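# Stand cutting board on edge between can and block

## Task

Get the cutting board standing on a long edge on the table, off the golf mat, tilted at most 10 degrees from vertical, with the drink can upright beside one broad face and the sanding block beside the opposite broad face, each in contact or within 1 cm of the board.

## Robot and tools

Robot: two arms, left_arm (carrying a left hand) and right_arm (carrying a right hand). Each hand has little, ring, middle and index fingers plus a thumb that bends and turns. Bases in the scene frame: left_arm at (+0.015, +0.298, -0.002) m, right_arm at (+0.029, -0.280, +0.002) m, both nearly unrotated. A post stands behind the arms and a camera stand sits between them behind the bases; don't strike either. Loose objects may get nudged now and then by an outside push.

Scene frame: origin at table-top height, midway between the arms; +x out over the table, +y toward left_arm, +z up. Camera left/right is not arm left/right. All reported positions (metres) and quaternions (wxyz) are in this frame and can be off by a few cm, worse at long reach.

Hand point: a spot 0.15 m out from the wrist flange and 0.05 m in front of the palm. Its +z runs along straight fingers, +y points out of the palm, +x runs across the palm away from the thumb on the right hand (toward the thumb on the left hand). Straight fingertips lie 0.06-0.07 m past the point along +z and 0.06 m behind it along -y. A wrist bracket on the little-finger side reaches 0.10 m across the palm and can collide.

One row = 28 numbers, each in [-1, 1], always both arms: left_arm dx, dy, dz, rx, ry, rz, then left hand little, ring, middle, index, thumb_bend, thumb_turn, force_limit, speed; then the same 14 for right_arm. Pose numbers are offsets along scene-frame axes from that arm's current Hand target (rotation about the Hand target's position); 1.0 = 0.6 m or 180 degrees; rx, ry, rz form one rotation vector. All six at 0 means no new pose request. Finger targets: -1 open/straight, +1 closed; thumb_turn -1 beside the palm, +1 opposite the fingers. force_limit maps -1..+1 to about 0..10 N at the fingertip (0..15 N for the two thumb motors). speed rises from near zero at -1 to full at +0.48 and stays full above. Hand numbers are absolute targets, never "no change": to keep a hand as is, resend its last executed eight numbers (before any were sent, use hand_measured plus hand_force_limit and hand_speed).

execute_actions(actions, cameras): actions is a list of actions; each action is up to 15 rows, one per 1/30 s step, the last row held to fill 15 steps. Every row is an offset from the Hand target at the start of that action, not from the previous row, so repeating an offset keeps moving the arm. cameras lists names (cam_high, cam_left_wrist, cam_right_wrist, or "all"); images come only when requested or when actions is empty.

move(target, speed, blend, blocking, cameras): target is one 28-number row or up to 15 rows; every row's pose offsets count from the Hand targets at the move's start. Paths are straight, end together, capped at 10 s, and ignore obstacles. speed is m/s (0.002 to 4.3, default 0.25; rotation up to twice that in rad/s), one value or one per target. blend (m) rounds corners; 0 stops at each. blocking=false returns after about 0.5 s while motion continues. Result adds a "move:" line: done, off_target, moving, held, fault, plus limits (paced = pose clipped, held = steps withheld).

wait(seconds): 0 to 3600, lets the scene run. stop(): brakes a running move. zoom_image(camera, region): region [x0, y0, x1, y1] pixels, at most 504 x 504, from the newest image of that camera. show_instructions(): shows reference pages. finished_scene(): ends the scene irreversibly; the goal must hold with no help from the robot.

Results: end_effector_position/quat per arm, Hand target (last commanded pose after clipping; next offsets start here), joint positions, velocities (may read "within noise"), torques (signed toward larger joint angle, offset and noisy; numbers 3 and 4 wrap at ±28 N m), and per hand six-value lists hand_measured, hand_stopped_by (moving, target, force, stalled, fault) and hand_load_n (positive when pushed open), ordered as the motor numbers. A grip lost shows as load near 0. FAULT and MOTOR HOT lines warn of stops.

Behaviour: arms track loosely and often rest 1-3 cm (up to 5) short, usually low, from weight and friction; a new execute_actions call re-requests the target, or send the missing distance. Commanded orientation is clipped to within 40 degrees of the current one per step. Near the base a small hand motion can swing the whole arm. A blocked arm keeps pressing; command back past the hand point to release. Thumb opposite the fingers grips objects about 0.035-0.065 m thick; a handle down to 0.025 m; thumb tip against index pad holds light things up to about 0.08 m. For gentle grasps close at speed -0.94 or lower. To squeeze harder raise force_limit and send a more-closed target.

Avoid: dropping or releasing moving items, fast impacts, hard pushes, anything leaving the table, arms touching each other, long stretched or loaded holds that overheat motors (100 °C drops the arm for 30-60 s). Every arm stop costs. Cameras: cam_high fixed overview, wrist cameras are fisheye; all 672x504.

Each tool is called by a JSON object that holds its "api" and its "payload", one argument or row to a line.

Reference images:

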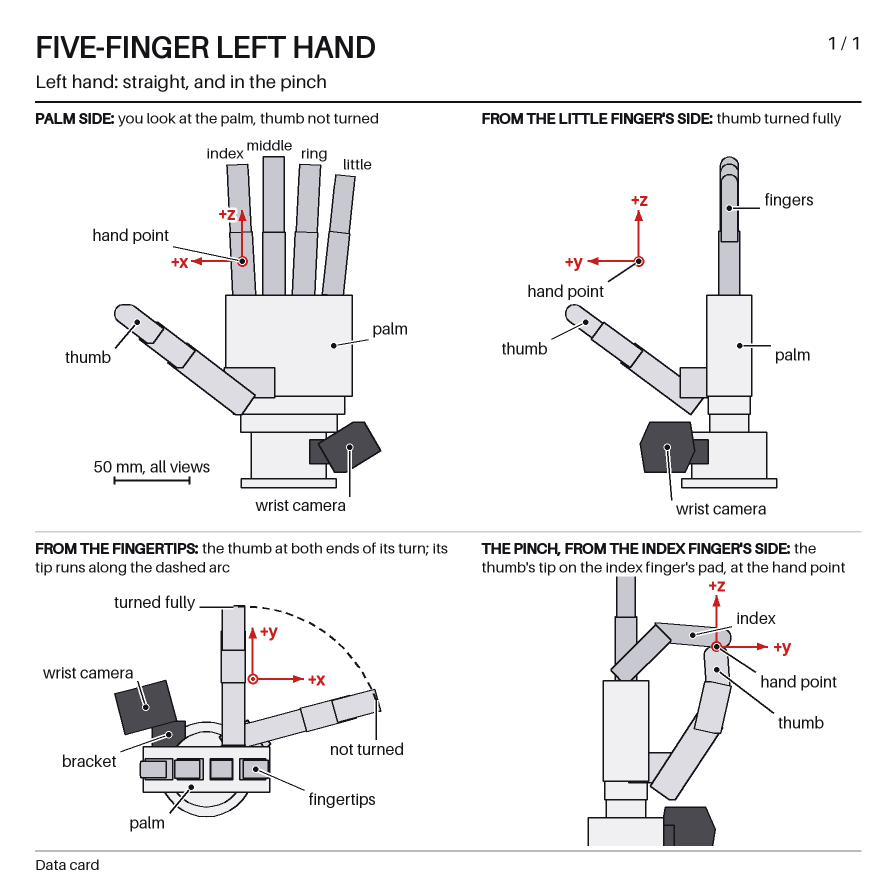

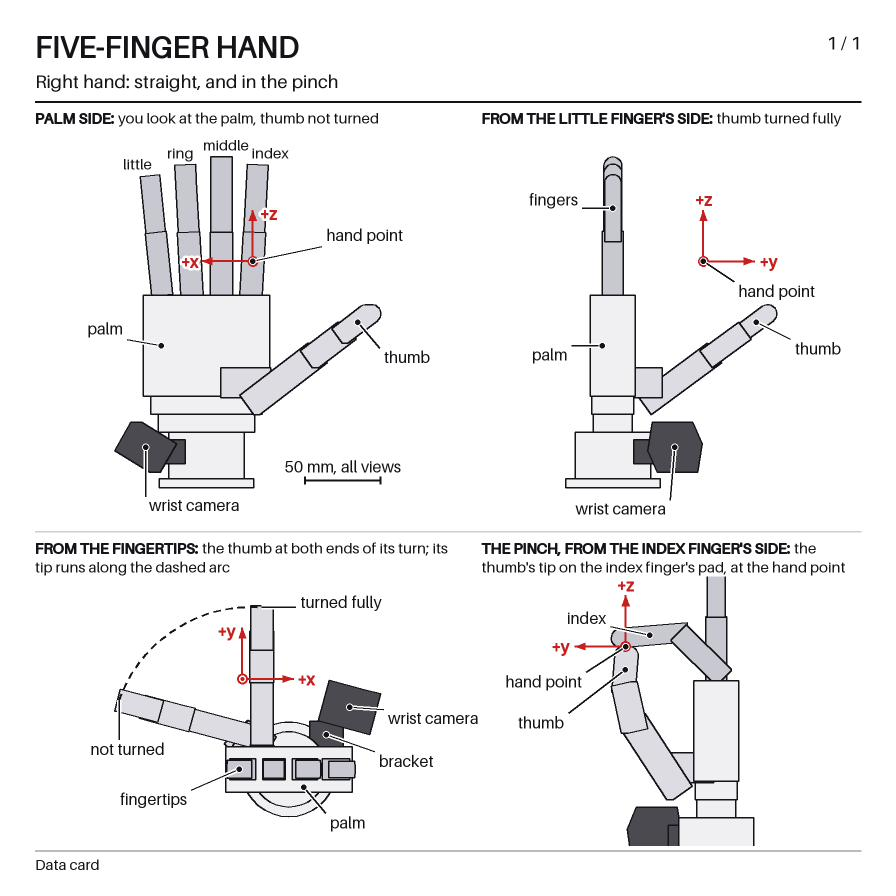

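## Session

{"api": "execute_actions", "payload": {
  "actions": []
}}

Scene clock: 0.00 s.
left_arm: end_effector_position=(+0.3723, -0.1271, +0.2468) hand_measured=(-1.000, -1.000, -1.000, -1.000, -1.000, -1.000) hand_load_n=(+0.0, +0.0, +0.0, +0.0, +0.0, +0.0) hand_stopped_by=(target, target, target, target, target, target) hand_force_limit=0.00 hand_speed=-0.80 end_effector_quat_wxyz=(+0.111, -0.146, +0.781, -0.597) | right_arm: end_effector_position=(+0.6633, -0.3903, +0.2358) hand_measured=(-1.000, -1.000, -1.000, -1.000, -1.000, -1.000) hand_load_n=(+0.0, +0.0, +0.0, +0.0, +0.0, +0.0) hand_stopped_by=(target, target, target, target, target, target) hand_force_limit=0.00 hand_speed=-0.80 end_effector_quat_wxyz=(-0.394, +0.636, +0.221, +0.626)
Joint positions: left_arm=[-0.687 1.292 0.935 0.05 0.519 0.155] | right_arm=[-0.403 1.796 1.064 1.147 -1.335 -0.94]
Joint velocities: within noise
Joint torques (N m): no reading
Heat: left arm: hottest shoulder 39 °C; right arm: hottest wrist roll 36 °C.
Hand target: left_arm +0.3774, -0.1311, +0.2634; +0.120, -0.139, +0.773, -0.607 | right_arm +0.6669, -0.3921, +0.2491; -0.386, +0.630, +0.230, +0.633

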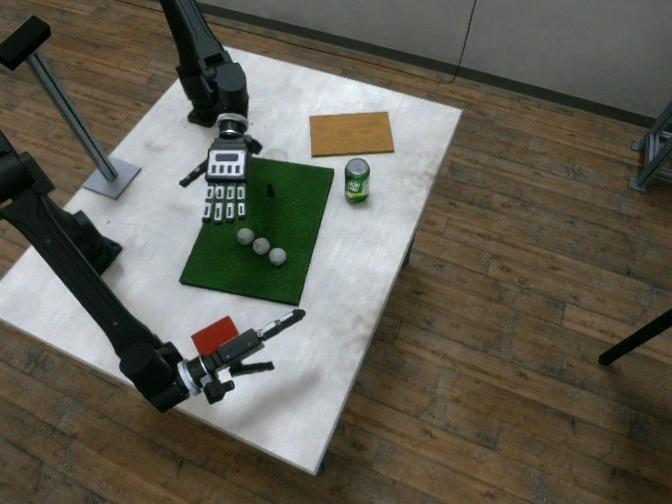

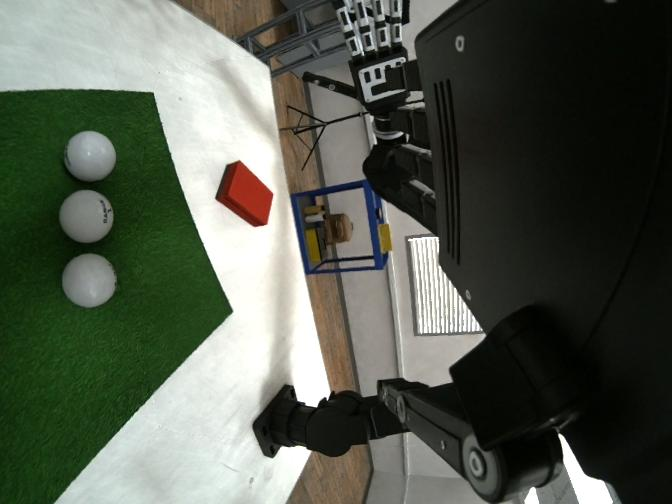

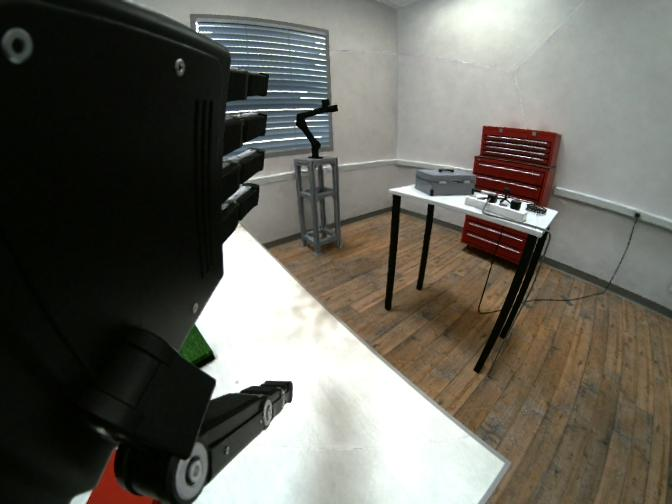

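{"api": "zoom_image", "payload": {
  "camera": "cam_high",
  "region": [290, 90, 410, 220]
}}

{"api": "zoom_image", "payload": {
  "camera": "cam_high",
  "region": [160, 140, 360, 390]
}}

{"api": "zoom_image", "payload": {
  "camera": "cam_left_wrist",
  "region": [0, 60, 400, 440]
}}

Scaled by 3.877.

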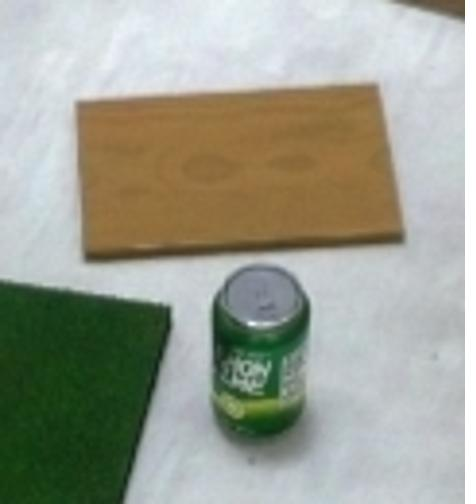

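Scaled by 2.016.

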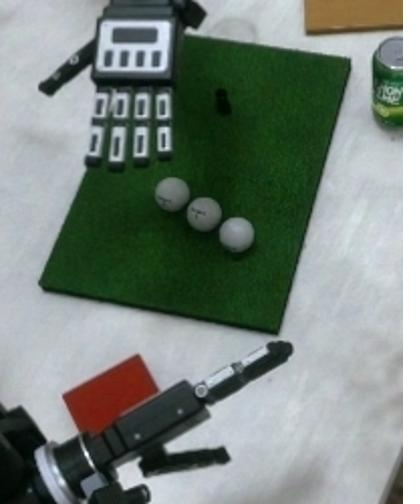

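Scaled by 1.260 from the camera's image (finer frame: 960x720).

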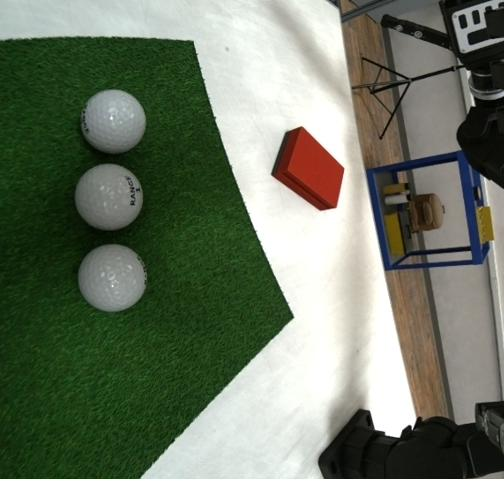

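{"api": "move", "payload": {
  "target": [0.071,0.585,0.228,0.1004,0.1562,0.3738,-1,-1,-1,-1,-1,-1,0,-0.8, 0,0,0,0,0,0,-1,-1,-1,-1,-1,-1,0,-0.8],
  "cameras": ["all"]
}}

Scene clock: 294.77 s.
left_arm: end_effector_position=(+0.4121, +0.2193, +0.3771) hand_measured=(-1.000, -1.000, -1.000, -1.000, -1.000, -1.000) hand_load_n=(+0.0, +0.0, +0.0, +0.0, +0.0, +0.0) hand_stopped_by=(target, target, target, target, target, target) hand_force_limit=0.00 hand_speed=-0.80 end_effector_quat_wxyz=(-0.260, +0.652, -0.664, +0.257) | right_arm: end_effector_position=(+0.6633, -0.3903, +0.2358) hand_measured=(-1.000, -1.000, -1.000, -1.000, -1.000, -1.000) hand_load_n=(+0.0, +0.0, +0.0, +0.0, +0.0, +0.0) hand_stopped_by=(target, target, target, target, target, target) hand_force_limit=0.00 hand_speed=-0.80 end_effector_quat_wxyz=(-0.394, +0.636, +0.221, +0.626)
Joint positions: left_arm=[-0.177 1.073 1.396 -1.151 -0.103 -0.096] | right_arm=[-0.403 1.796 1.064 1.147 -1.335 -0.94]
Joint torques (N m): left_arm=[0.5 -4.42 13.98 1.29 -0.07 -0.13] | right_arm=[0.21 -13.8 9.05 1.24 0.28 0.1]
Heat: left arm: hottest elbow 43 °C; right arm: hottest shoulder 37 °C.
Hand target: left_arm +0.4199, +0.2199, +0.4003; -0.270, +0.653, -0.653, +0.271 | right_arm +0.6669, -0.3921, +0.2491; -0.386, +0.630, +0.230, +0.633
Off the commanded pose: left_arm 0.024 m, 2 deg | right_arm 0.014 m, 2 deg.
move: off_target (left_arm)
cam_left_wrist: T_world_to_cam=[[0.69543, -0.27775, 0.66274, -0.47794], [-0.50725, -0.84301, 0.17898, 0.32922], [0.50899, -0.46065, -0.72714, 0.27612]] pos_world=[0.35883, 0.27198, 0.4586]

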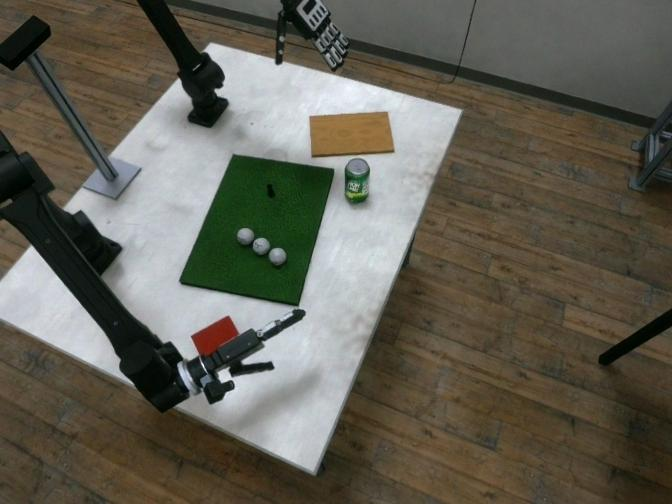

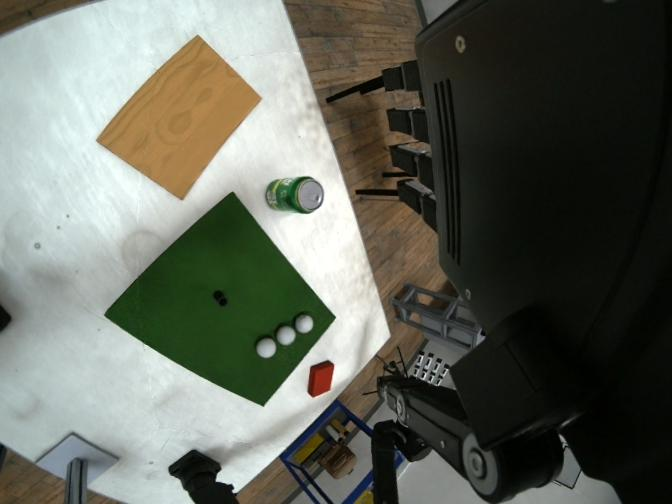

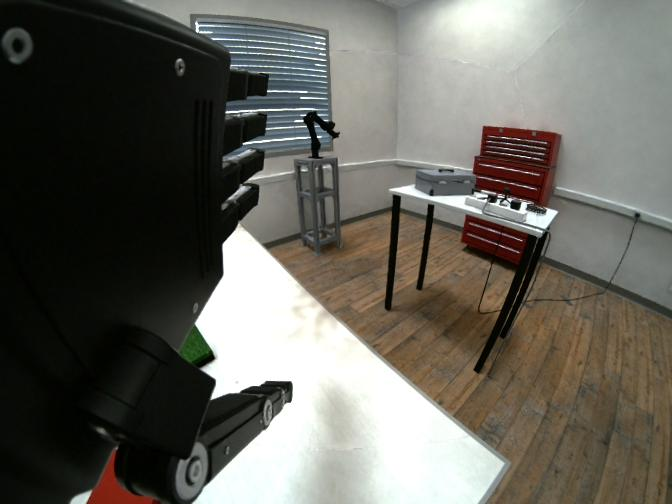

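{"api": "zoom_image", "payload": {
  "camera": "cam_left_wrist",
  "region": [80, 20, 340, 280]
}}

{"api": "zoom_image", "payload": {
  "camera": "cam_left_wrist",
  "region": [230, 290, 410, 430]
}}

Scaled by 1.938 from the camera's image (finer frame: 960x720).

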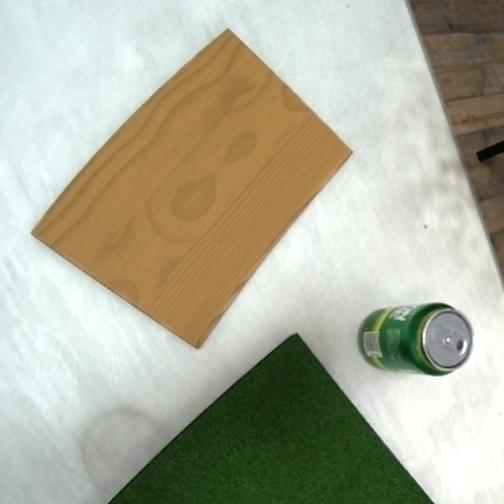

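Scaled by 2.800 from the camera's image (finer frame: 960x720).

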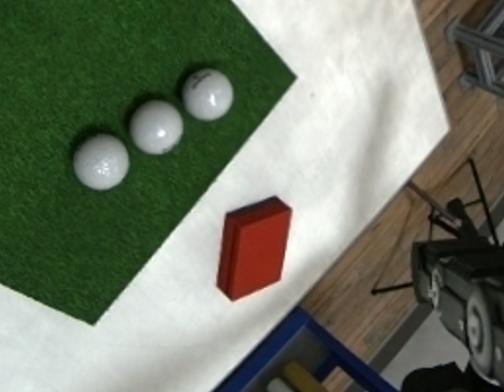

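{"api": "move", "payload": {
  "target": [0.278,-0.095,-0.258,0,0,0,-1,-1,-0.7,-0.7,-1,1,0,-0.2, 0,0,0,0,0,0,-1,-1,-1,-1,-1,-1,0,-0.8],
  "cameras": ["all"]
}}

Scene clock: 435.13 s.
left_arm: end_effector_position=(+0.5797, +0.1696, +0.2262) hand_measured=(-1.000, -1.000, -0.700, -0.700, -1.000, +1.000) hand_load_n=(+0.0, +0.0, +0.0, +0.0, +0.0, +0.0) hand_stopped_by=(target, target, target, target, target, target) hand_force_limit=0.00 hand_speed=-0.20 end_effector_quat_wxyz=(-0.260, +0.658, -0.661, +0.251) | right_arm: end_effector_position=(+0.6633, -0.3903, +0.2358) hand_measured=(-1.000, -1.000, -1.000, -1.000, -1.000, -1.000) hand_load_n=(+0.0, +0.0, +0.0, +0.0, +0.0, +0.0) hand_stopped_by=(target, target, target, target, target, target) hand_force_limit=0.00 hand_speed=-0.80 end_effector_quat_wxyz=(-0.394, +0.636, +0.221, +0.626)
Joint positions: left_arm=[-0.228 1.492 1.372 -0.723 -0.147 -0.143] | right_arm=[-0.403 1.796 1.064 1.147 -1.335 -0.94]
Joint torques (N m): left_arm=[-0.56 -11.46 11.11 2.17 -0.17 -0.12] | right_arm=[0.21 -14.21 9.07 1.29 0.27 0.11]
Heat: left arm: hottest elbow 52 °C; right arm: hottest shoulder 37 °C.
Hand target: left_arm +0.5866, +0.1628, +0.2454; -0.270, +0.653, -0.653, +0.271 | right_arm +0.6669, -0.3921, +0.2491; -0.386, +0.630, +0.230, +0.633
Off the commanded pose: left_arm 0.022 m, 3 deg | right_arm 0.014 m, 2 deg.
move: off_target (left_arm)
cam_left_wrist: T_world_to_cam=[[0.70453, -0.26987, 0.65636, -0.51348], [-0.49441, -0.85015, 0.18114, 0.39258], [0.50912, -0.45213, -0.73238, 0.058]] pos_world=[0.52633, 0.2214, 0.30839]

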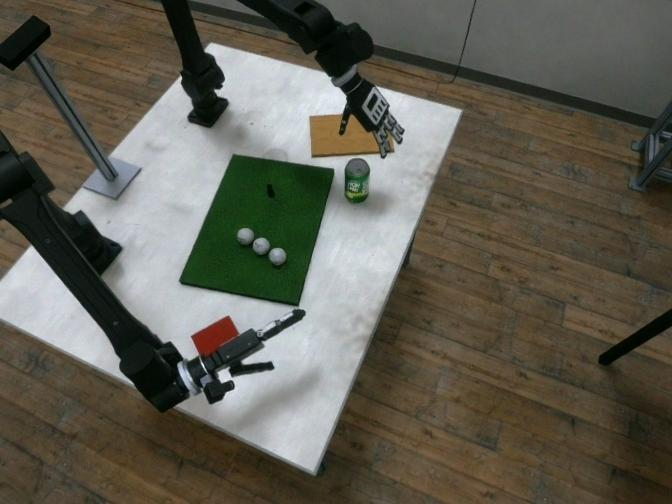

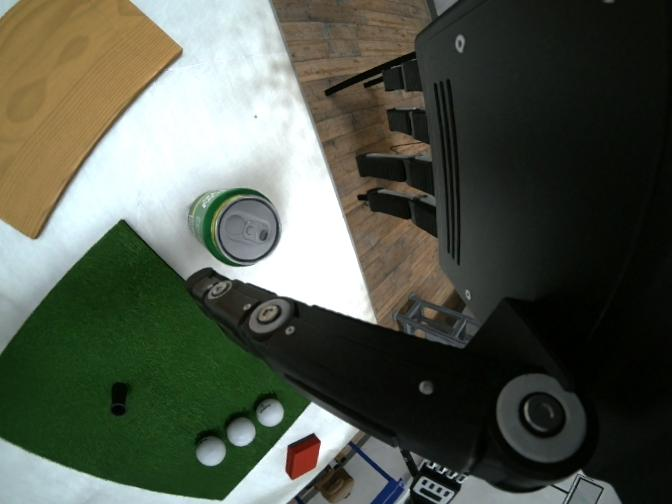

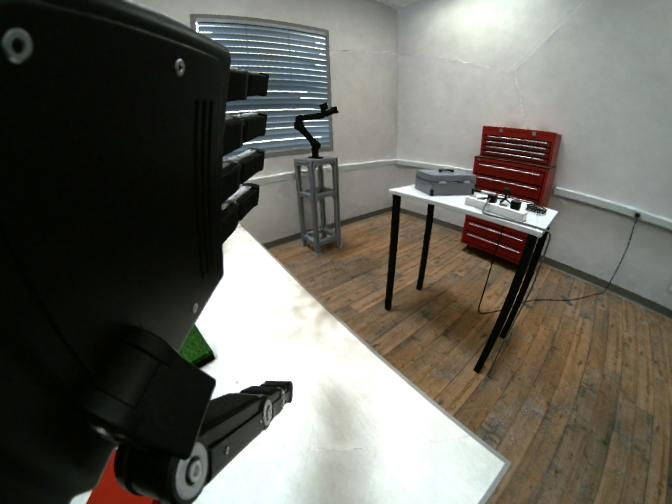

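{"api": "move", "payload": {
  "target": [
    [-0.013,-0.025,-0.08,0,0,0,-1,-1,-0.7,-0.7,-1,1,0,-0.2, 0,0,0,0,0,0,-1,-1,-1,-1,-1,-1,0,-0.8],
    [-0.013,-0.025,-0.226,0,0,0,-1,-1,-0.7,-0.7,-1,1,0,-0.2, 0,0,0,0,0,0,-1,-1,-1,-1,-1,-1,0,-0.8]
  ],
  "speed": 0.12,
  "cameras": ["cam_high","cam_left_wrist"]
}}

Scene clock: 448.87 s.
left_arm: end_effector_position=(+0.5770, +0.1526, +0.1099) hand_measured=(-1.000, -1.000, -0.700, -0.700, -1.000, +1.000) hand_load_n=(+0.0, +0.0, +0.0, +0.0, +0.0, +0.0) hand_stopped_by=(target, target, target, target, target, target) hand_force_limit=0.00 hand_speed=-0.20 end_effector_quat_wxyz=(-0.269, +0.653, -0.656, +0.265) | right_arm: end_effector_position=(+0.6633, -0.3903, +0.2358) hand_measured=(-1.000, -1.000, -1.000, -1.000, -1.000, -1.000) hand_load_n=(+0.0, +0.0, +0.0, +0.0, +0.0, +0.0) hand_stopped_by=(target, target, target, target, target, target) hand_force_limit=0.00 hand_speed=-0.80 end_effector_quat_wxyz=(-0.394, +0.636, +0.221, +0.626)
Joint positions: left_arm=[-0.264 1.563 1.121 -0.369 -0.17 -0.168] | right_arm=[-0.403 1.796 1.064 1.147 -1.335 -0.94]
Joint torques (N m): left_arm=[-0.38 -10.52 8.46 2.26 -0.19 -0.12] | right_arm=[0.15 -13.92 9.06 1.21 0.28 0.12]
Heat: left arm: hottest elbow 49 °C; right arm: hottest shoulder 37 °C.
Hand target: left_arm +0.5789, +0.1478, +0.1099; -0.270, +0.653, -0.653, +0.271 | right_arm +0.6669, -0.3921, +0.2491; -0.386, +0.630, +0.230, +0.633
Off the commanded pose: left_arm 0.005 m, 1 deg | right_arm 0.014 m, 2 deg.
move: done
cam_left_wrist: T_world_to_cam=[[0.68077, -0.26648, 0.68231, -0.42949], [-0.50194, -0.84811, 0.16958, 0.40317], [0.53348, -0.45792, -0.71113, -0.04913]] pos_world=[0.52096, 0.20499, 0.18973]

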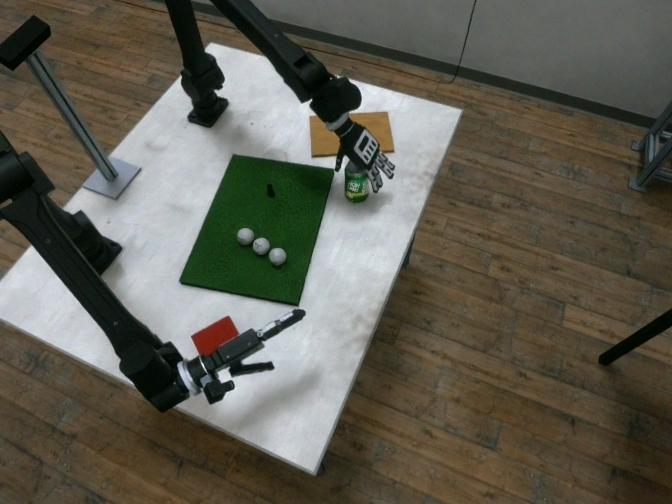

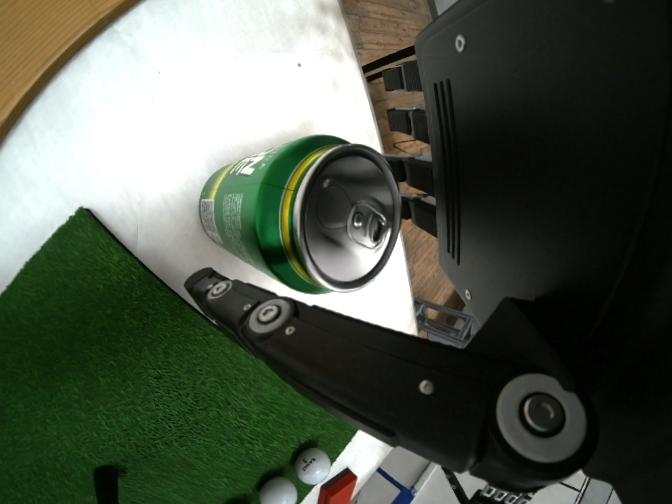

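{"api": "move", "payload": {
  "target": [
    [0.0,-0.003,-0.033,0,0,0,-1,-1,-0.7,-0.7,-1,1,-0.5,-0.85, 0,0,0,0,0,0,-1,-1,-1,-1,-1,-1,0,-0.8],
    [0.0,-0.003,-0.033,0,0,0,-1,-1,0.2,0.2,-0.3,1,-0.5,-0.85, 0,0,0,0,0,0,-1,-1,-1,-1,-1,-1,0,-0.8]
  ],
  "speed": 0.1,
  "cameras": ["cam_left_wrist"]
}}

Scene clock: 462.90 s.
left_arm: end_effector_position=(+0.5782, +0.1516, +0.0920) hand_measured=(-1.000, -1.000, -0.286, -0.244, -0.738, +1.000) hand_load_n=(+0.0, +0.0, +4.0, +4.0, +4.0, +0.0) hand_stopped_by=(target, target, force, force, force, target) hand_force_limit=-0.50 hand_speed=-0.85 end_effector_quat_wxyz=(-0.270, +0.654, -0.654, +0.267) | right_arm: end_effector_position=(+0.6633, -0.3903, +0.2358) hand_measured=(-1.000, -1.000, -1.000, -1.000, -1.000, -1.000) hand_load_n=(+0.0, +0.0, +0.0, +0.0, +0.0, +0.0) hand_stopped_by=(target, target, target, target, target, target) hand_force_limit=0.00 hand_speed=-0.80 end_effector_quat_wxyz=(-0.394, +0.636, +0.221, +0.626)
Joint positions: left_arm=[-0.266 1.586 1.095 -0.316 -0.173 -0.171] | right_arm=[-0.403 1.796 1.064 1.147 -1.335 -0.94]
Joint torques (N m): left_arm=[-0.5 -10.52 8.16 2.21 -0.17 -0.11] | right_arm=[0.32 -13.98 9.06 1.24 0.25 0.1]
Heat: left arm: hottest elbow 48 °C; right arm: hottest shoulder 37 °C.
Hand target: left_arm +0.5789, +0.1460, +0.0901; -0.270, +0.653, -0.653, +0.271 | right_arm +0.6669, -0.3921, +0.2491; -0.386, +0.630, +0.230, +0.633
Off the commanded pose: left_arm 0.006 m, 1 deg | right_arm 0.014 m, 2 deg.
move: done
cam_left_wrist: T_world_to_cam=[[0.67823, -0.26421, 0.68571, -0.41754], [-0.50073, -0.84912, 0.1681, 0.40559], [0.53784, -0.45737, -0.7082, -0.06579]] pos_world=[0.52167, 0.20399, 0.17154]

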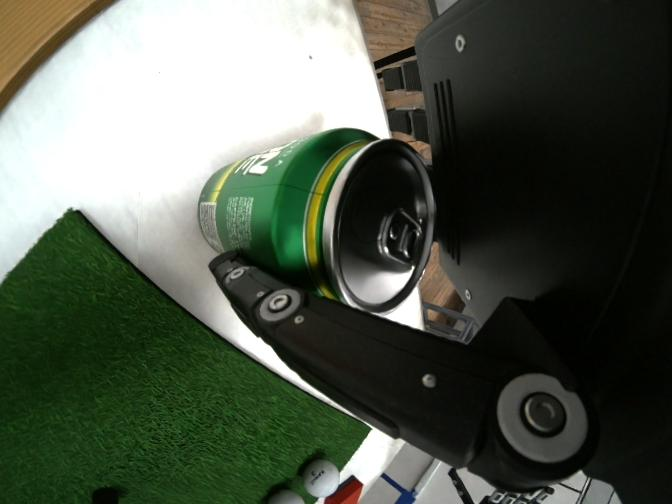

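{"api": "move", "payload": {
  "target": [0.162,0.22,0.005,0,0,0,-1,-1,0.2,0.2,-0.3,1,-0.5,-0.85, 0,0,0,0,0,0,-1,-1,-1,-1,-1,-1,0,-0.8],
  "speed": 0.06,
  "cameras": ["cam_high","cam_left_wrist"]
}}

Scene clock: 492.30 s.
left_arm: end_effector_position=(+0.6646, +0.2681, +0.0937) hand_measured=(-1.000, -1.000, -0.286, -0.244, -0.738, +1.000) hand_load_n=(+0.0, +0.0, +4.0, +3.0, +4.0, +0.0) hand_stopped_by=(target, target, force, force, force, target) hand_force_limit=-0.50 hand_speed=-0.85 end_effector_quat_wxyz=(-0.267, +0.654, -0.652, +0.276) | right_arm: end_effector_position=(+0.6633, -0.3903, +0.2358) hand_measured=(-1.000, -1.000, -1.000, -1.000, -1.000, -1.000) hand_load_n=(+0.0, +0.0, +0.0, +0.0, +0.0, +0.0) hand_stopped_by=(target, target, target, target, target, target) hand_force_limit=0.00 hand_speed=-0.80 end_effector_quat_wxyz=(-0.394, +0.636, +0.221, +0.626)
Joint positions: left_arm=[-0.016 1.752 1.309 -0.34 0.017 -0.001] | right_arm=[-0.403 1.796 1.064 1.147 -1.335 -0.94]
Joint torques (N m): left_arm=[1.08 -11.11 12.03 1.07 -0.02 0.09] | right_arm=[0.09 -14.04 9.06 1.25 0.28 0.1]
Heat: left arm: hottest elbow 46 °C; right arm: hottest shoulder 37 °C.
Hand target: left_arm +0.6761, +0.2780, +0.0932; -0.270, +0.653, -0.653, +0.271 | right_arm +0.6669, -0.3921, +0.2491; -0.386, +0.630, +0.230, +0.633
Off the commanded pose: left_arm 0.015 m, 1 deg | right_arm 0.014 m, 2 deg.
move: off_target (left_arm)
cam_left_wrist: T_world_to_cam=[[0.67135, -0.25528, 0.69579, -0.44532], [-0.50606, -0.84378, 0.1787, 0.54856], [0.54148, -0.47208, -0.69566, -0.05745]] pos_world=[0.60767, 0.32207, 0.17186]

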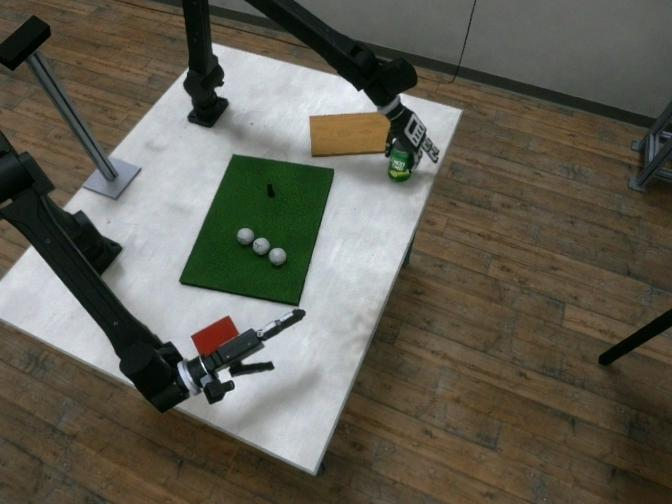

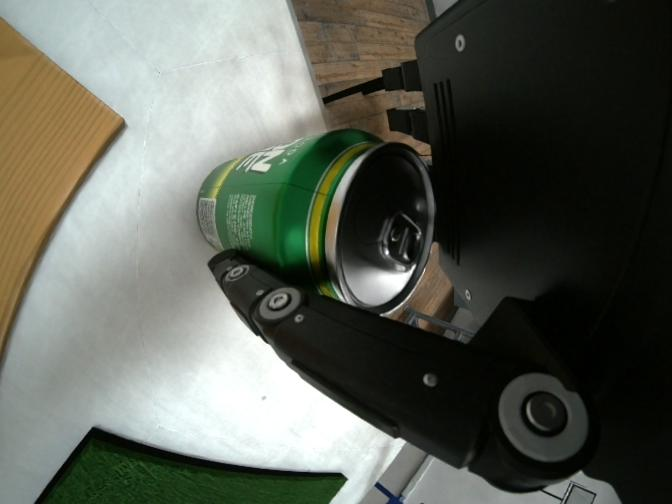

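{"api": "move", "payload": {
  "target": [
    [0,0,0,0,0,0,-1,-1,-0.9,-0.9,-1,1,-0.5,-0.6, 0,0,0,0,0,0,-1,-1,-1,-1,-1,-1,0,-0.8],
    [0,0,0.3,0,0,0,-1,-1,-0.9,-0.9,-1,1,-0.5,-0.6, 0,0,0,0,0,0,-1,-1,-1,-1,-1,-1,0,-0.8]
  ],
  "speed": 0.12,
  "cameras": ["cam_high","cam_left_wrist"]
}}

Scene clock: 502.37 s.
left_arm: end_effector_position=(+0.6654, +0.2699, +0.2395) hand_measured=(-1.000, -1.000, -0.900, -0.900, -1.000, +1.000) hand_load_n=(+0.0, +0.0, +0.0, +0.0, +0.0, +0.0) hand_stopped_by=(target, target, target, target, target, target) hand_force_limit=-0.50 hand_speed=-0.60 end_effector_quat_wxyz=(-0.248, +0.660, -0.661, +0.256) | right_arm: end_effector_position=(+0.6633, -0.3903, +0.2358) hand_measured=(-1.000, -1.000, -1.000, -1.000, -1.000, -1.000) hand_load_n=(+0.0, +0.0, +0.0, +0.0, +0.0, +0.0) hand_stopped_by=(target, target, target, target, target, target) hand_force_limit=0.00 hand_speed=-0.80 end_effector_quat_wxyz=(-0.394, +0.636, +0.221, +0.626)
Joint positions: left_arm=[-0.014 1.692 1.648 -0.798 0.017 0.005] | right_arm=[-0.403 1.796 1.064 1.147 -1.335 -0.94]
Joint torques (N m): left_arm=[0.85 -14.04 14.02 1.25 -0.07 0.04] | right_arm=[0.32 -13.8 9.07 1.25 0.26 0.1]
Heat: left arm: hottest elbow 47 °C; right arm: hottest shoulder 37 °C.
Hand target: left_arm +0.6761, +0.2782, +0.2731; -0.270, +0.653, -0.653, +0.271 | right_arm +0.6669, -0.3921, +0.2491; -0.386, +0.630, +0.230, +0.633
Off the commanded pose: left_arm 0.036 m, 3 deg | right_arm 0.014 m, 2 deg.
move: off_target (left_arm)
cam_left_wrist: T_world_to_cam=[[0.71074, -0.25879, 0.65412, -0.56215], [-0.4964, -0.84337, 0.2057, 0.51146], [0.49844, -0.4709, -0.72788, 0.08048]] pos_world=[0.61332, 0.32377, 0.32109]

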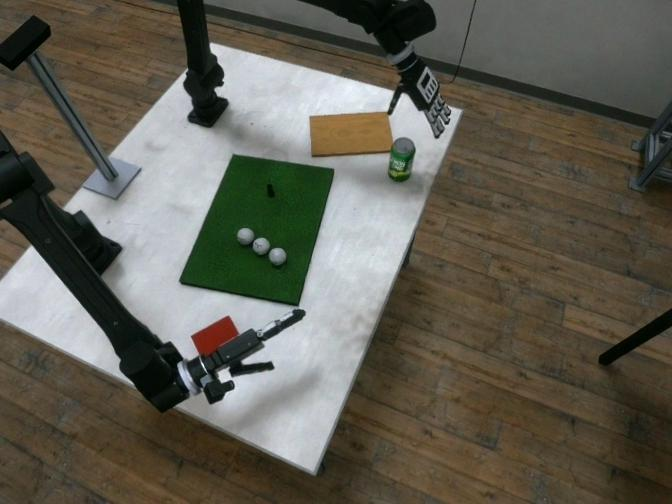

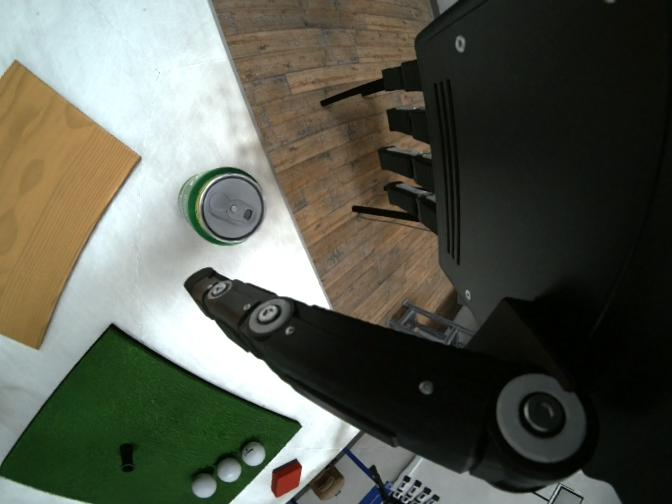

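{"api": "move", "payload": {
  "target": [-0.46,0.203,0.08,-0.195,0.196,0.472,0.9,0.9,0.9,-1,-1,-1,-0.2,-0.2, 0,0,0,0,0,0,-1,-1,-1,-1,-1,-1,0,-0.8],
  "speed": 0.25,
  "cameras": ["cam_high","cam_left_wrist"]
}}

Scene clock: 568.20 s.
left_arm: end_effector_position=(+0.4036, +0.4001, +0.3203) hand_measured=(+0.900, +0.900, +0.900, -1.000, -1.000, -1.000) hand_load_n=(+0.0, +0.0, +0.0, +0.0, +0.0, +0.0) hand_stopped_by=(target, target, target, target, target, target) hand_force_limit=-0.20 hand_speed=-0.20 end_effector_quat_wxyz=(-0.012, +0.999, -0.007, +0.037) | right_arm: end_effector_position=(+0.6633, -0.3903, +0.2358) hand_measured=(-1.000, -1.000, -1.000, -1.000, -1.000, -1.000) hand_load_n=(+0.0, +0.0, +0.0, +0.0, +0.0, +0.0) hand_stopped_by=(target, target, target, target, target, target) hand_force_limit=0.00 hand_speed=-0.80 end_effector_quat_wxyz=(-0.394, +0.636, +0.221, +0.626)
Joint positions: left_arm=[0.409 1.333 1.528 -1.689 0.009 -1.124] | right_arm=[-0.403 1.796 1.064 1.147 -1.335 -0.94]
Joint torques (N m): left_arm=[0.5 -8.18 7.84 0.02 0.15 -0.11] | right_arm=[0.38 -13.8 9.02 1.21 0.27 0.11]
Heat: left arm: hottest elbow 48 °C; right arm: hottest shoulder 37 °C.
Hand target: left_arm +0.4001, +0.4000, +0.3210; +0.000, +1.000, +0.000, -0.001 | right_arm +0.6669, -0.3921, +0.2491; -0.386, +0.630, +0.230, +0.633
Off the commanded pose: left_arm 0.004 m, 5 deg | right_arm 0.014 m, 2 deg.
joint sent to its limit (left arm) — joint 4 (wrist pitch), lower limit. The joint targets are off in orientation, not in position.
move: off_target (left_arm)
cam_left_wrist: T_world_to_cam=[[0.27263, 0.96052, 0.05546, -0.51444], [0.80707, -0.25969, 0.53028, -0.3889], [0.52374, -0.09981, -0.84601, 0.21022]] pos_world=[0.34402, 0.41411, 0.4126]

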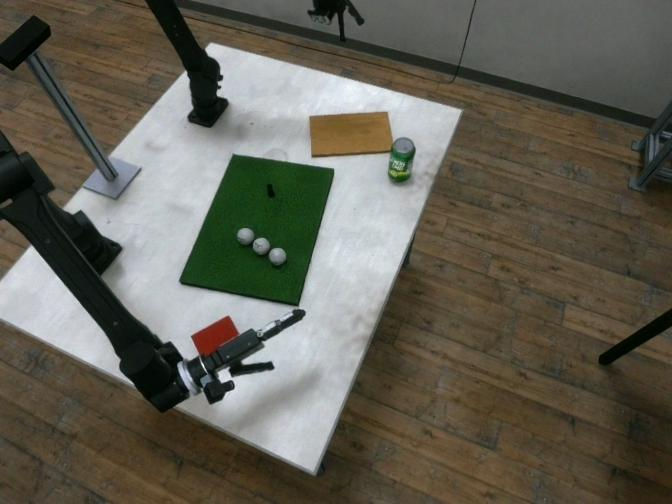

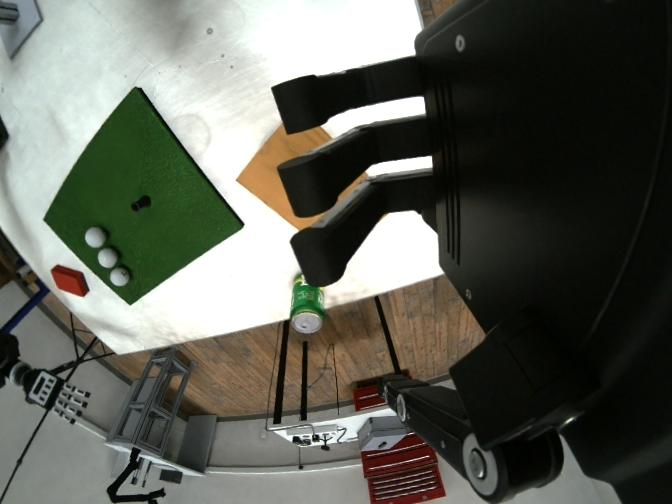

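{"api": "move", "payload": {
  "target": [-0.132,-0.063,-0.285,0,0,0,0.9,0.9,0.9,-1,-1,-1,-0.2,-0.2, 0,0,0,0,0,0,-1,-1,-1,-1,-1,-1,0,-0.8],
  "speed": 0.2,
  "cameras": ["cam_high","cam_left_wrist"]
}}

Scene clock: 577.07 s.
left_arm: end_effector_position=(+0.3184, +0.3623, +0.1467) hand_measured=(+0.900, +0.900, +0.900, -1.000, -1.000, -1.000) hand_load_n=(+0.0, +0.0, +0.0, +0.0, +0.0, +0.0) hand_stopped_by=(target, target, target, target, target, target) hand_force_limit=-0.20 hand_speed=-0.20 end_effector_quat_wxyz=(+0.006, +1.000, -0.002, -0.010) | right_arm: end_effector_position=(+0.6633, -0.3903, +0.2358) hand_measured=(-1.000, -1.000, -1.000, -1.000, -1.000, -1.000) hand_load_n=(+0.0, +0.0, +0.0, +0.0, +0.0, +0.0) hand_stopped_by=(target, target, target, target, target, target) hand_force_limit=0.00 hand_speed=-0.80 end_effector_quat_wxyz=(-0.394, +0.636, +0.221, +0.626)
Joint positions: left_arm=[0.409 1.164 0.93 -1.359 0.002 -1.135] | right_arm=[-0.403 1.796 1.064 1.147 -1.335 -0.94]
Joint torques (N m): left_arm=[-0.21 -6.01 8.12 0.42 -0.04 -0.12] | right_arm=[0.44 -13.86 9.09 1.21 0.29 0.11]
Heat: left arm: hottest elbow 48 °C; right arm: hottest shoulder 37 °C.
Hand target: left_arm +0.3210, +0.3622, +0.1500; +0.000, +1.000, +0.000, -0.001 | right_arm +0.6669, -0.3921, +0.2491; -0.386, +0.630, +0.230, +0.633
Off the commanded pose: left_arm 0.004 m, 1 deg | right_arm 0.014 m, 2 deg.
move: done
cam_left_wrist: T_world_to_cam=[[0.2645, 0.96438, -0.00377, -0.43549], [0.85634, -0.23306, 0.46082, -0.25297], [0.44353, -0.12512, -0.88748, 0.14505]] pos_world=[0.26749, 0.37917, 0.24366]

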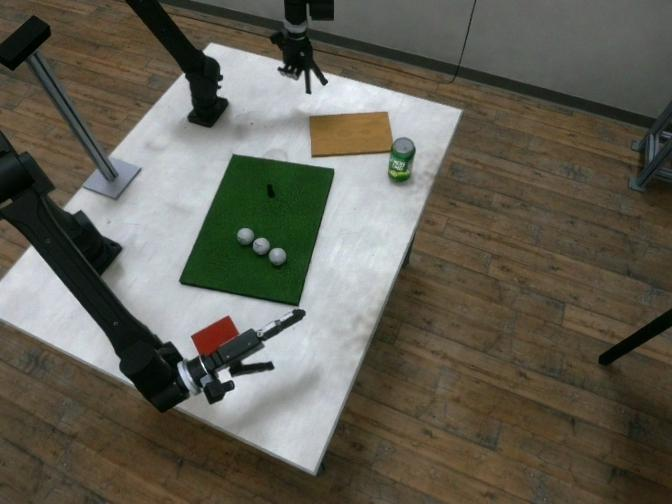

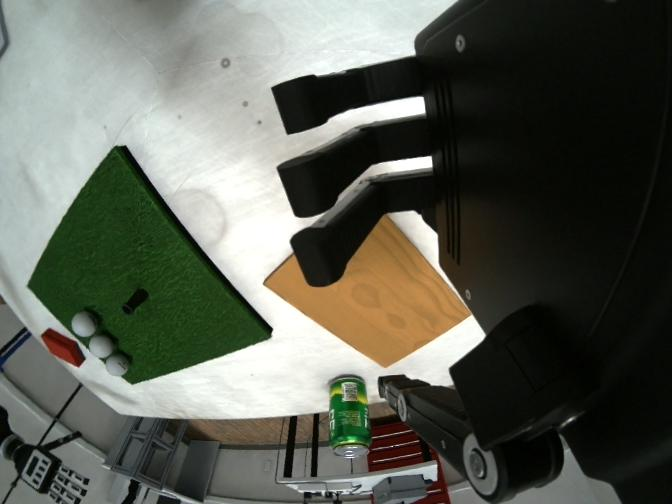

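{"api": "move", "payload": {
  "target": [-0.005,0,-0.117,0,0,0,0.9,0.9,0.9,-1,-1,-1,-0.2,-0.2, 0,0,0,0,0,0,-1,-1,-1,-1,-1,-1,0,-0.8],
  "speed": 0.1,
  "cameras": ["cam_high","cam_left_wrist"]
}}

{"api": "zoom_image", "payload": {
  "camera": "cam_high",
  "region": [260, 50, 420, 190]
}}

Scene clock: 587.57 s.
left_arm: end_effector_position=(+0.3169, +0.3618, +0.0823) hand_measured=(+0.900, +0.900, +0.900, -1.000, -1.000, -1.000) hand_load_n=(+0.0, +0.0, +0.0, +0.0, -0.5, +0.0) hand_stopped_by=(target, target, target, target, target, target) hand_force_limit=-0.20 hand_speed=-0.20 end_effector_quat_wxyz=(+0.001, +1.000, -0.002, -0.001) | right_arm: end_effector_position=(+0.6633, -0.3903, +0.2358) hand_measured=(-1.000, -1.000, -1.000, -1.000, -1.000, -1.000) hand_load_n=(+0.0, +0.0, +0.0, +0.0, +0.0, +0.0) hand_stopped_by=(target, target, target, target, target, target) hand_force_limit=0.00 hand_speed=-0.80 end_effector_quat_wxyz=(-0.394, +0.636, +0.221, +0.626)
Joint positions: left_arm=[0.409 1.208 0.785 -1.151 0.001 -1.135] | right_arm=[-0.403 1.796 1.064 1.147 -1.335 -0.94]
Joint torques (N m): left_arm=[0.03 -4.84 7.34 0.5 -0.04 -0.09] | right_arm=[0.26 -13.86 9.05 1.28 0.27 0.1]
Heat: left arm: hottest elbow 47 °C; right arm: hottest shoulder 37 °C.
Hand target: left_arm +0.3179, +0.3622, +0.0799; +0.000, +1.000, +0.000, -0.001 | right_arm +0.6669, -0.3921, +0.2491; -0.386, +0.630, +0.230, +0.633
Off the commanded pose: left_arm 0.003 m, 0 deg | right_arm 0.014 m, 2 deg.
move: done
cam_left_wrist: T_world_to_cam=[[0.26449, 0.96434, 0.00931, -0.43581], [0.84795, -0.23714, 0.47408, -0.21925], [0.45938, -0.11749, -0.88043, 0.08004]] pos_world=[0.26441, 0.37768, 0.17847]

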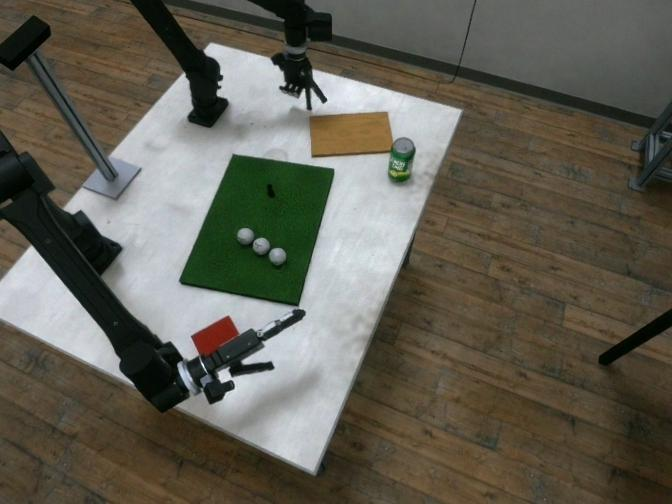

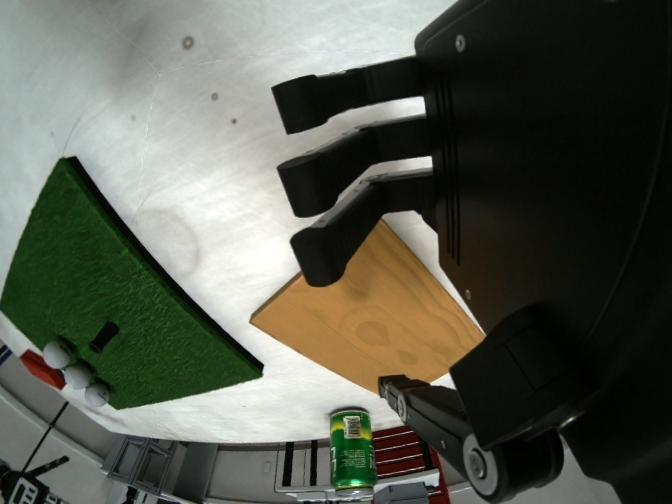

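Scaled by 3.150.

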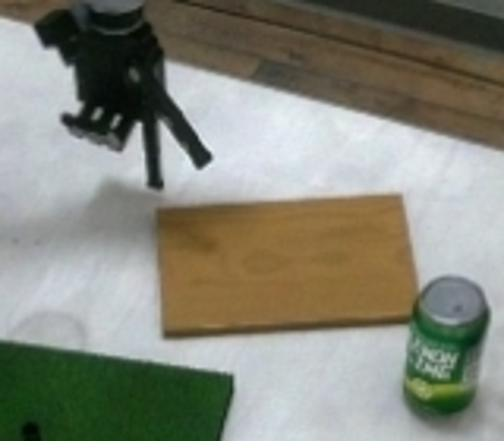

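{"api": "move", "payload": {
  "target": [
    [0.047,0.0,-0.01,0,0,0,0.9,0.9,0.9,-1,-1,-1,-0.2,-0.2, 0,0,0,0,0,0,-1,-1,-1,-1,-1,-1,0,-0.8],
    [0.047,0,-0.027,0,0,0,0.9,0.9,0.9,-1,-1,-1,-0.2,-0.2, 0,0,0,0,0,0,-1,-1,-1,-1,-1,-1,0,-0.8]
  ],
  "speed": 0.06,
  "cameras": ["cam_high","cam_left_wrist"]
}}

{"api": "zoom_image", "payload": {
  "camera": "cam_high",
  "region": [280, 70, 360, 140]
}}

Scene clock: 602.07 s.
left_arm: end_effector_position=(+0.3238, +0.3599, +0.0690) hand_measured=(+0.900, +0.900, +0.900, -1.000, -1.000, -1.000) hand_load_n=(+0.0, +0.0, +0.0, -2.0, +0.0, +0.0) hand_stopped_by=(target, target, target, target, target, target) hand_force_limit=-0.20 hand_speed=-0.20 end_effector_quat_wxyz=(+0.004, +1.000, +0.002, -0.017) | right_arm: end_effector_position=(+0.6633, -0.3903, +0.2358) hand_measured=(-1.000, -1.000, -1.000, -1.000, -1.000, -1.000) hand_load_n=(+0.0, +0.0, +0.0, +0.0, -0.5, +0.0) hand_stopped_by=(target, target, target, target, target, target) hand_force_limit=0.00 hand_speed=-0.80 end_effector_quat_wxyz=(-0.394, +0.636, +0.221, +0.626)
Joint positions: left_arm=[0.388 1.264 0.794 -1.136 -0.007 -1.162] | right_arm=[-0.403 1.796 1.064 1.147 -1.335 -0.94]
Joint torques (N m): left_arm=[-1.08 -2.73 9.2 2.44 0.28 -0.15] | right_arm=[0.32 -13.74 9.03 1.2 0.28 0.1]
Heat: left arm: hottest elbow 46 °C; right arm: hottest shoulder 37 °C.
Hand target: left_arm +0.3462, +0.3622, +0.0636; +0.000, +1.000, +0.000, -0.001 | right_arm +0.6669, -0.3921, +0.2491; -0.386, +0.630, +0.230, +0.633
Off the commanded pose: left_arm 0.023 m, 2 deg | right_arm 0.014 m, 2 deg.
move: off_target (left_arm)
cam_left_wrist: T_world_to_cam=[[0.25772, 0.96621, -0.00411, -0.43337], [0.86454, -0.22869, 0.44752, -0.22573], [0.43146, -0.11889, -0.89426, 0.0755]] pos_world=[0.27426, 0.37608, 0.16675]

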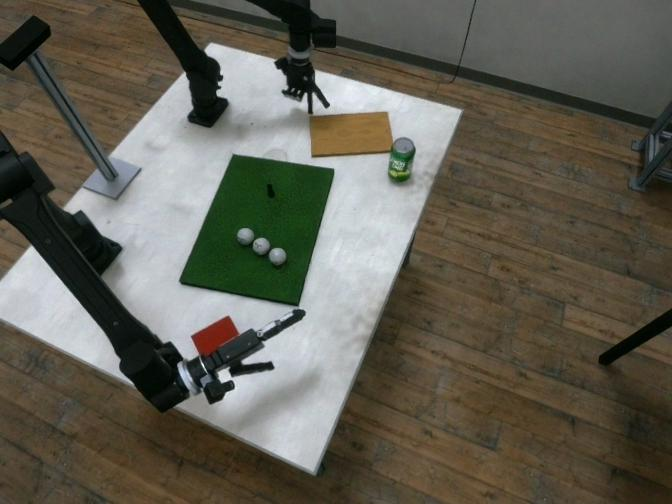

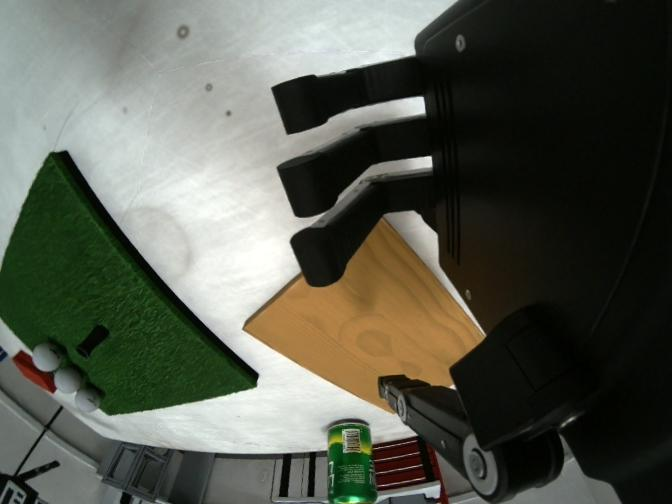

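Scaled by 6.300.

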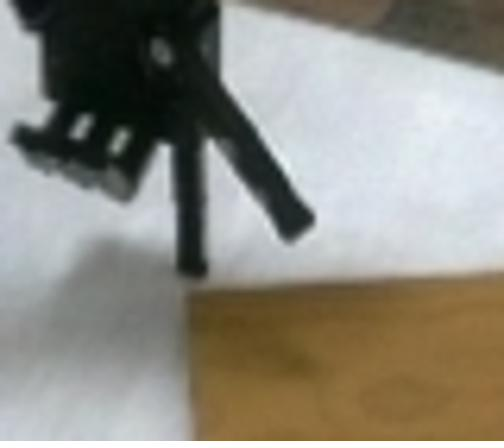

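{"api": "move", "payload": {
  "target": [
    [0,0,0.025,0,0,0,0.9,0.9,0.9,-1,-1,-1,-0.2,-0.2, 0,0,0,0,0,0,-1,-1,-1,-1,-1,-1,0,-0.8]
  ],
  "speed": 0.06,
  "cameras": ["cam_high"]
}}

{"api": "zoom_image", "payload": {
  "camera": "cam_high",
  "region": [280, 70, 360, 140]
}}

Scene clock: 610.27 s.
left_arm: end_effector_position=(+0.3243, +0.3598, +0.0703) hand_measured=(+0.900, +0.900, +0.900, -1.000, -1.000, -1.000) hand_load_n=(+0.5, +0.0, +0.0, +0.0, +0.0, +0.0) hand_stopped_by=(target, target, target, target, target, target) hand_force_limit=-0.20 hand_speed=-0.20 end_effector_quat_wxyz=(+0.004, +1.000, +0.002, -0.018) | right_arm: end_effector_position=(+0.6633, -0.3903, +0.2358) hand_measured=(-1.000, -1.000, -1.000, -1.000, -1.000, -1.000) hand_load_n=(+0.0, +0.0, +0.0, +0.0, +0.0, +0.0) hand_stopped_by=(target, target, target, target, target, target) hand_force_limit=0.00 hand_speed=-0.80 end_effector_quat_wxyz=(-0.394, +0.636, +0.221, +0.626)
Joint positions: left_arm=[0.387 1.264 0.798 -1.141 -0.007 -1.164] | right_arm=[-0.403 1.796 1.064 1.147 -1.335 -0.94]
Joint torques (N m): left_arm=[-0.97 -4.13 11.15 0.62 0.29 -0.13] | right_arm=[0.44 -13.8 9.13 1.18 0.27 0.1]
Heat: left arm: hottest elbow 45 °C; right arm: hottest shoulder 37 °C.
Hand target: left_arm +0.3462, +0.3622, +0.0787; +0.000, +1.000, +0.000, -0.001 | right_arm +0.6669, -0.3921, +0.2491; -0.386, +0.630, +0.230, +0.633
Off the commanded pose: left_arm 0.023 m, 2 deg | right_arm 0.014 m, 2 deg.
move: off_target (left_arm)

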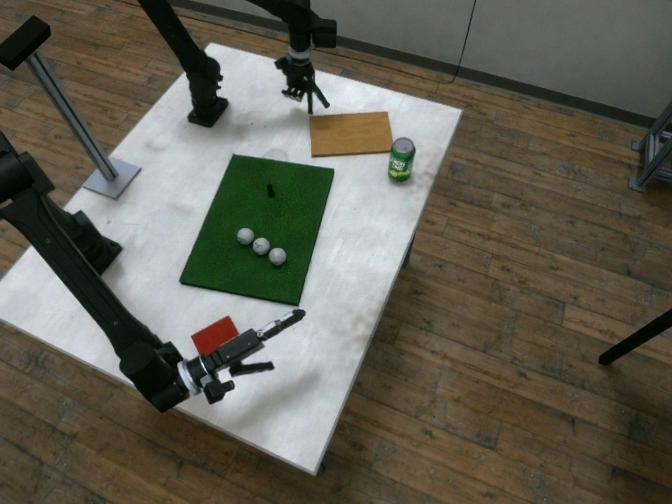

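Scaled by 6.300.

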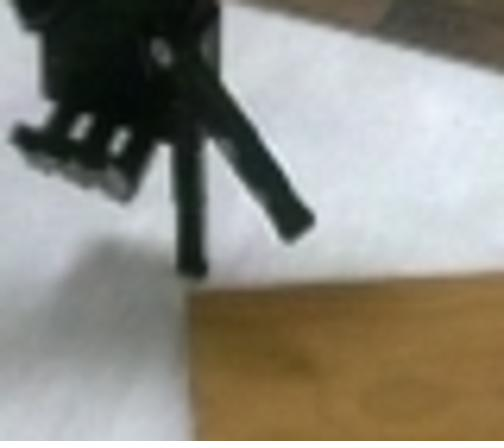

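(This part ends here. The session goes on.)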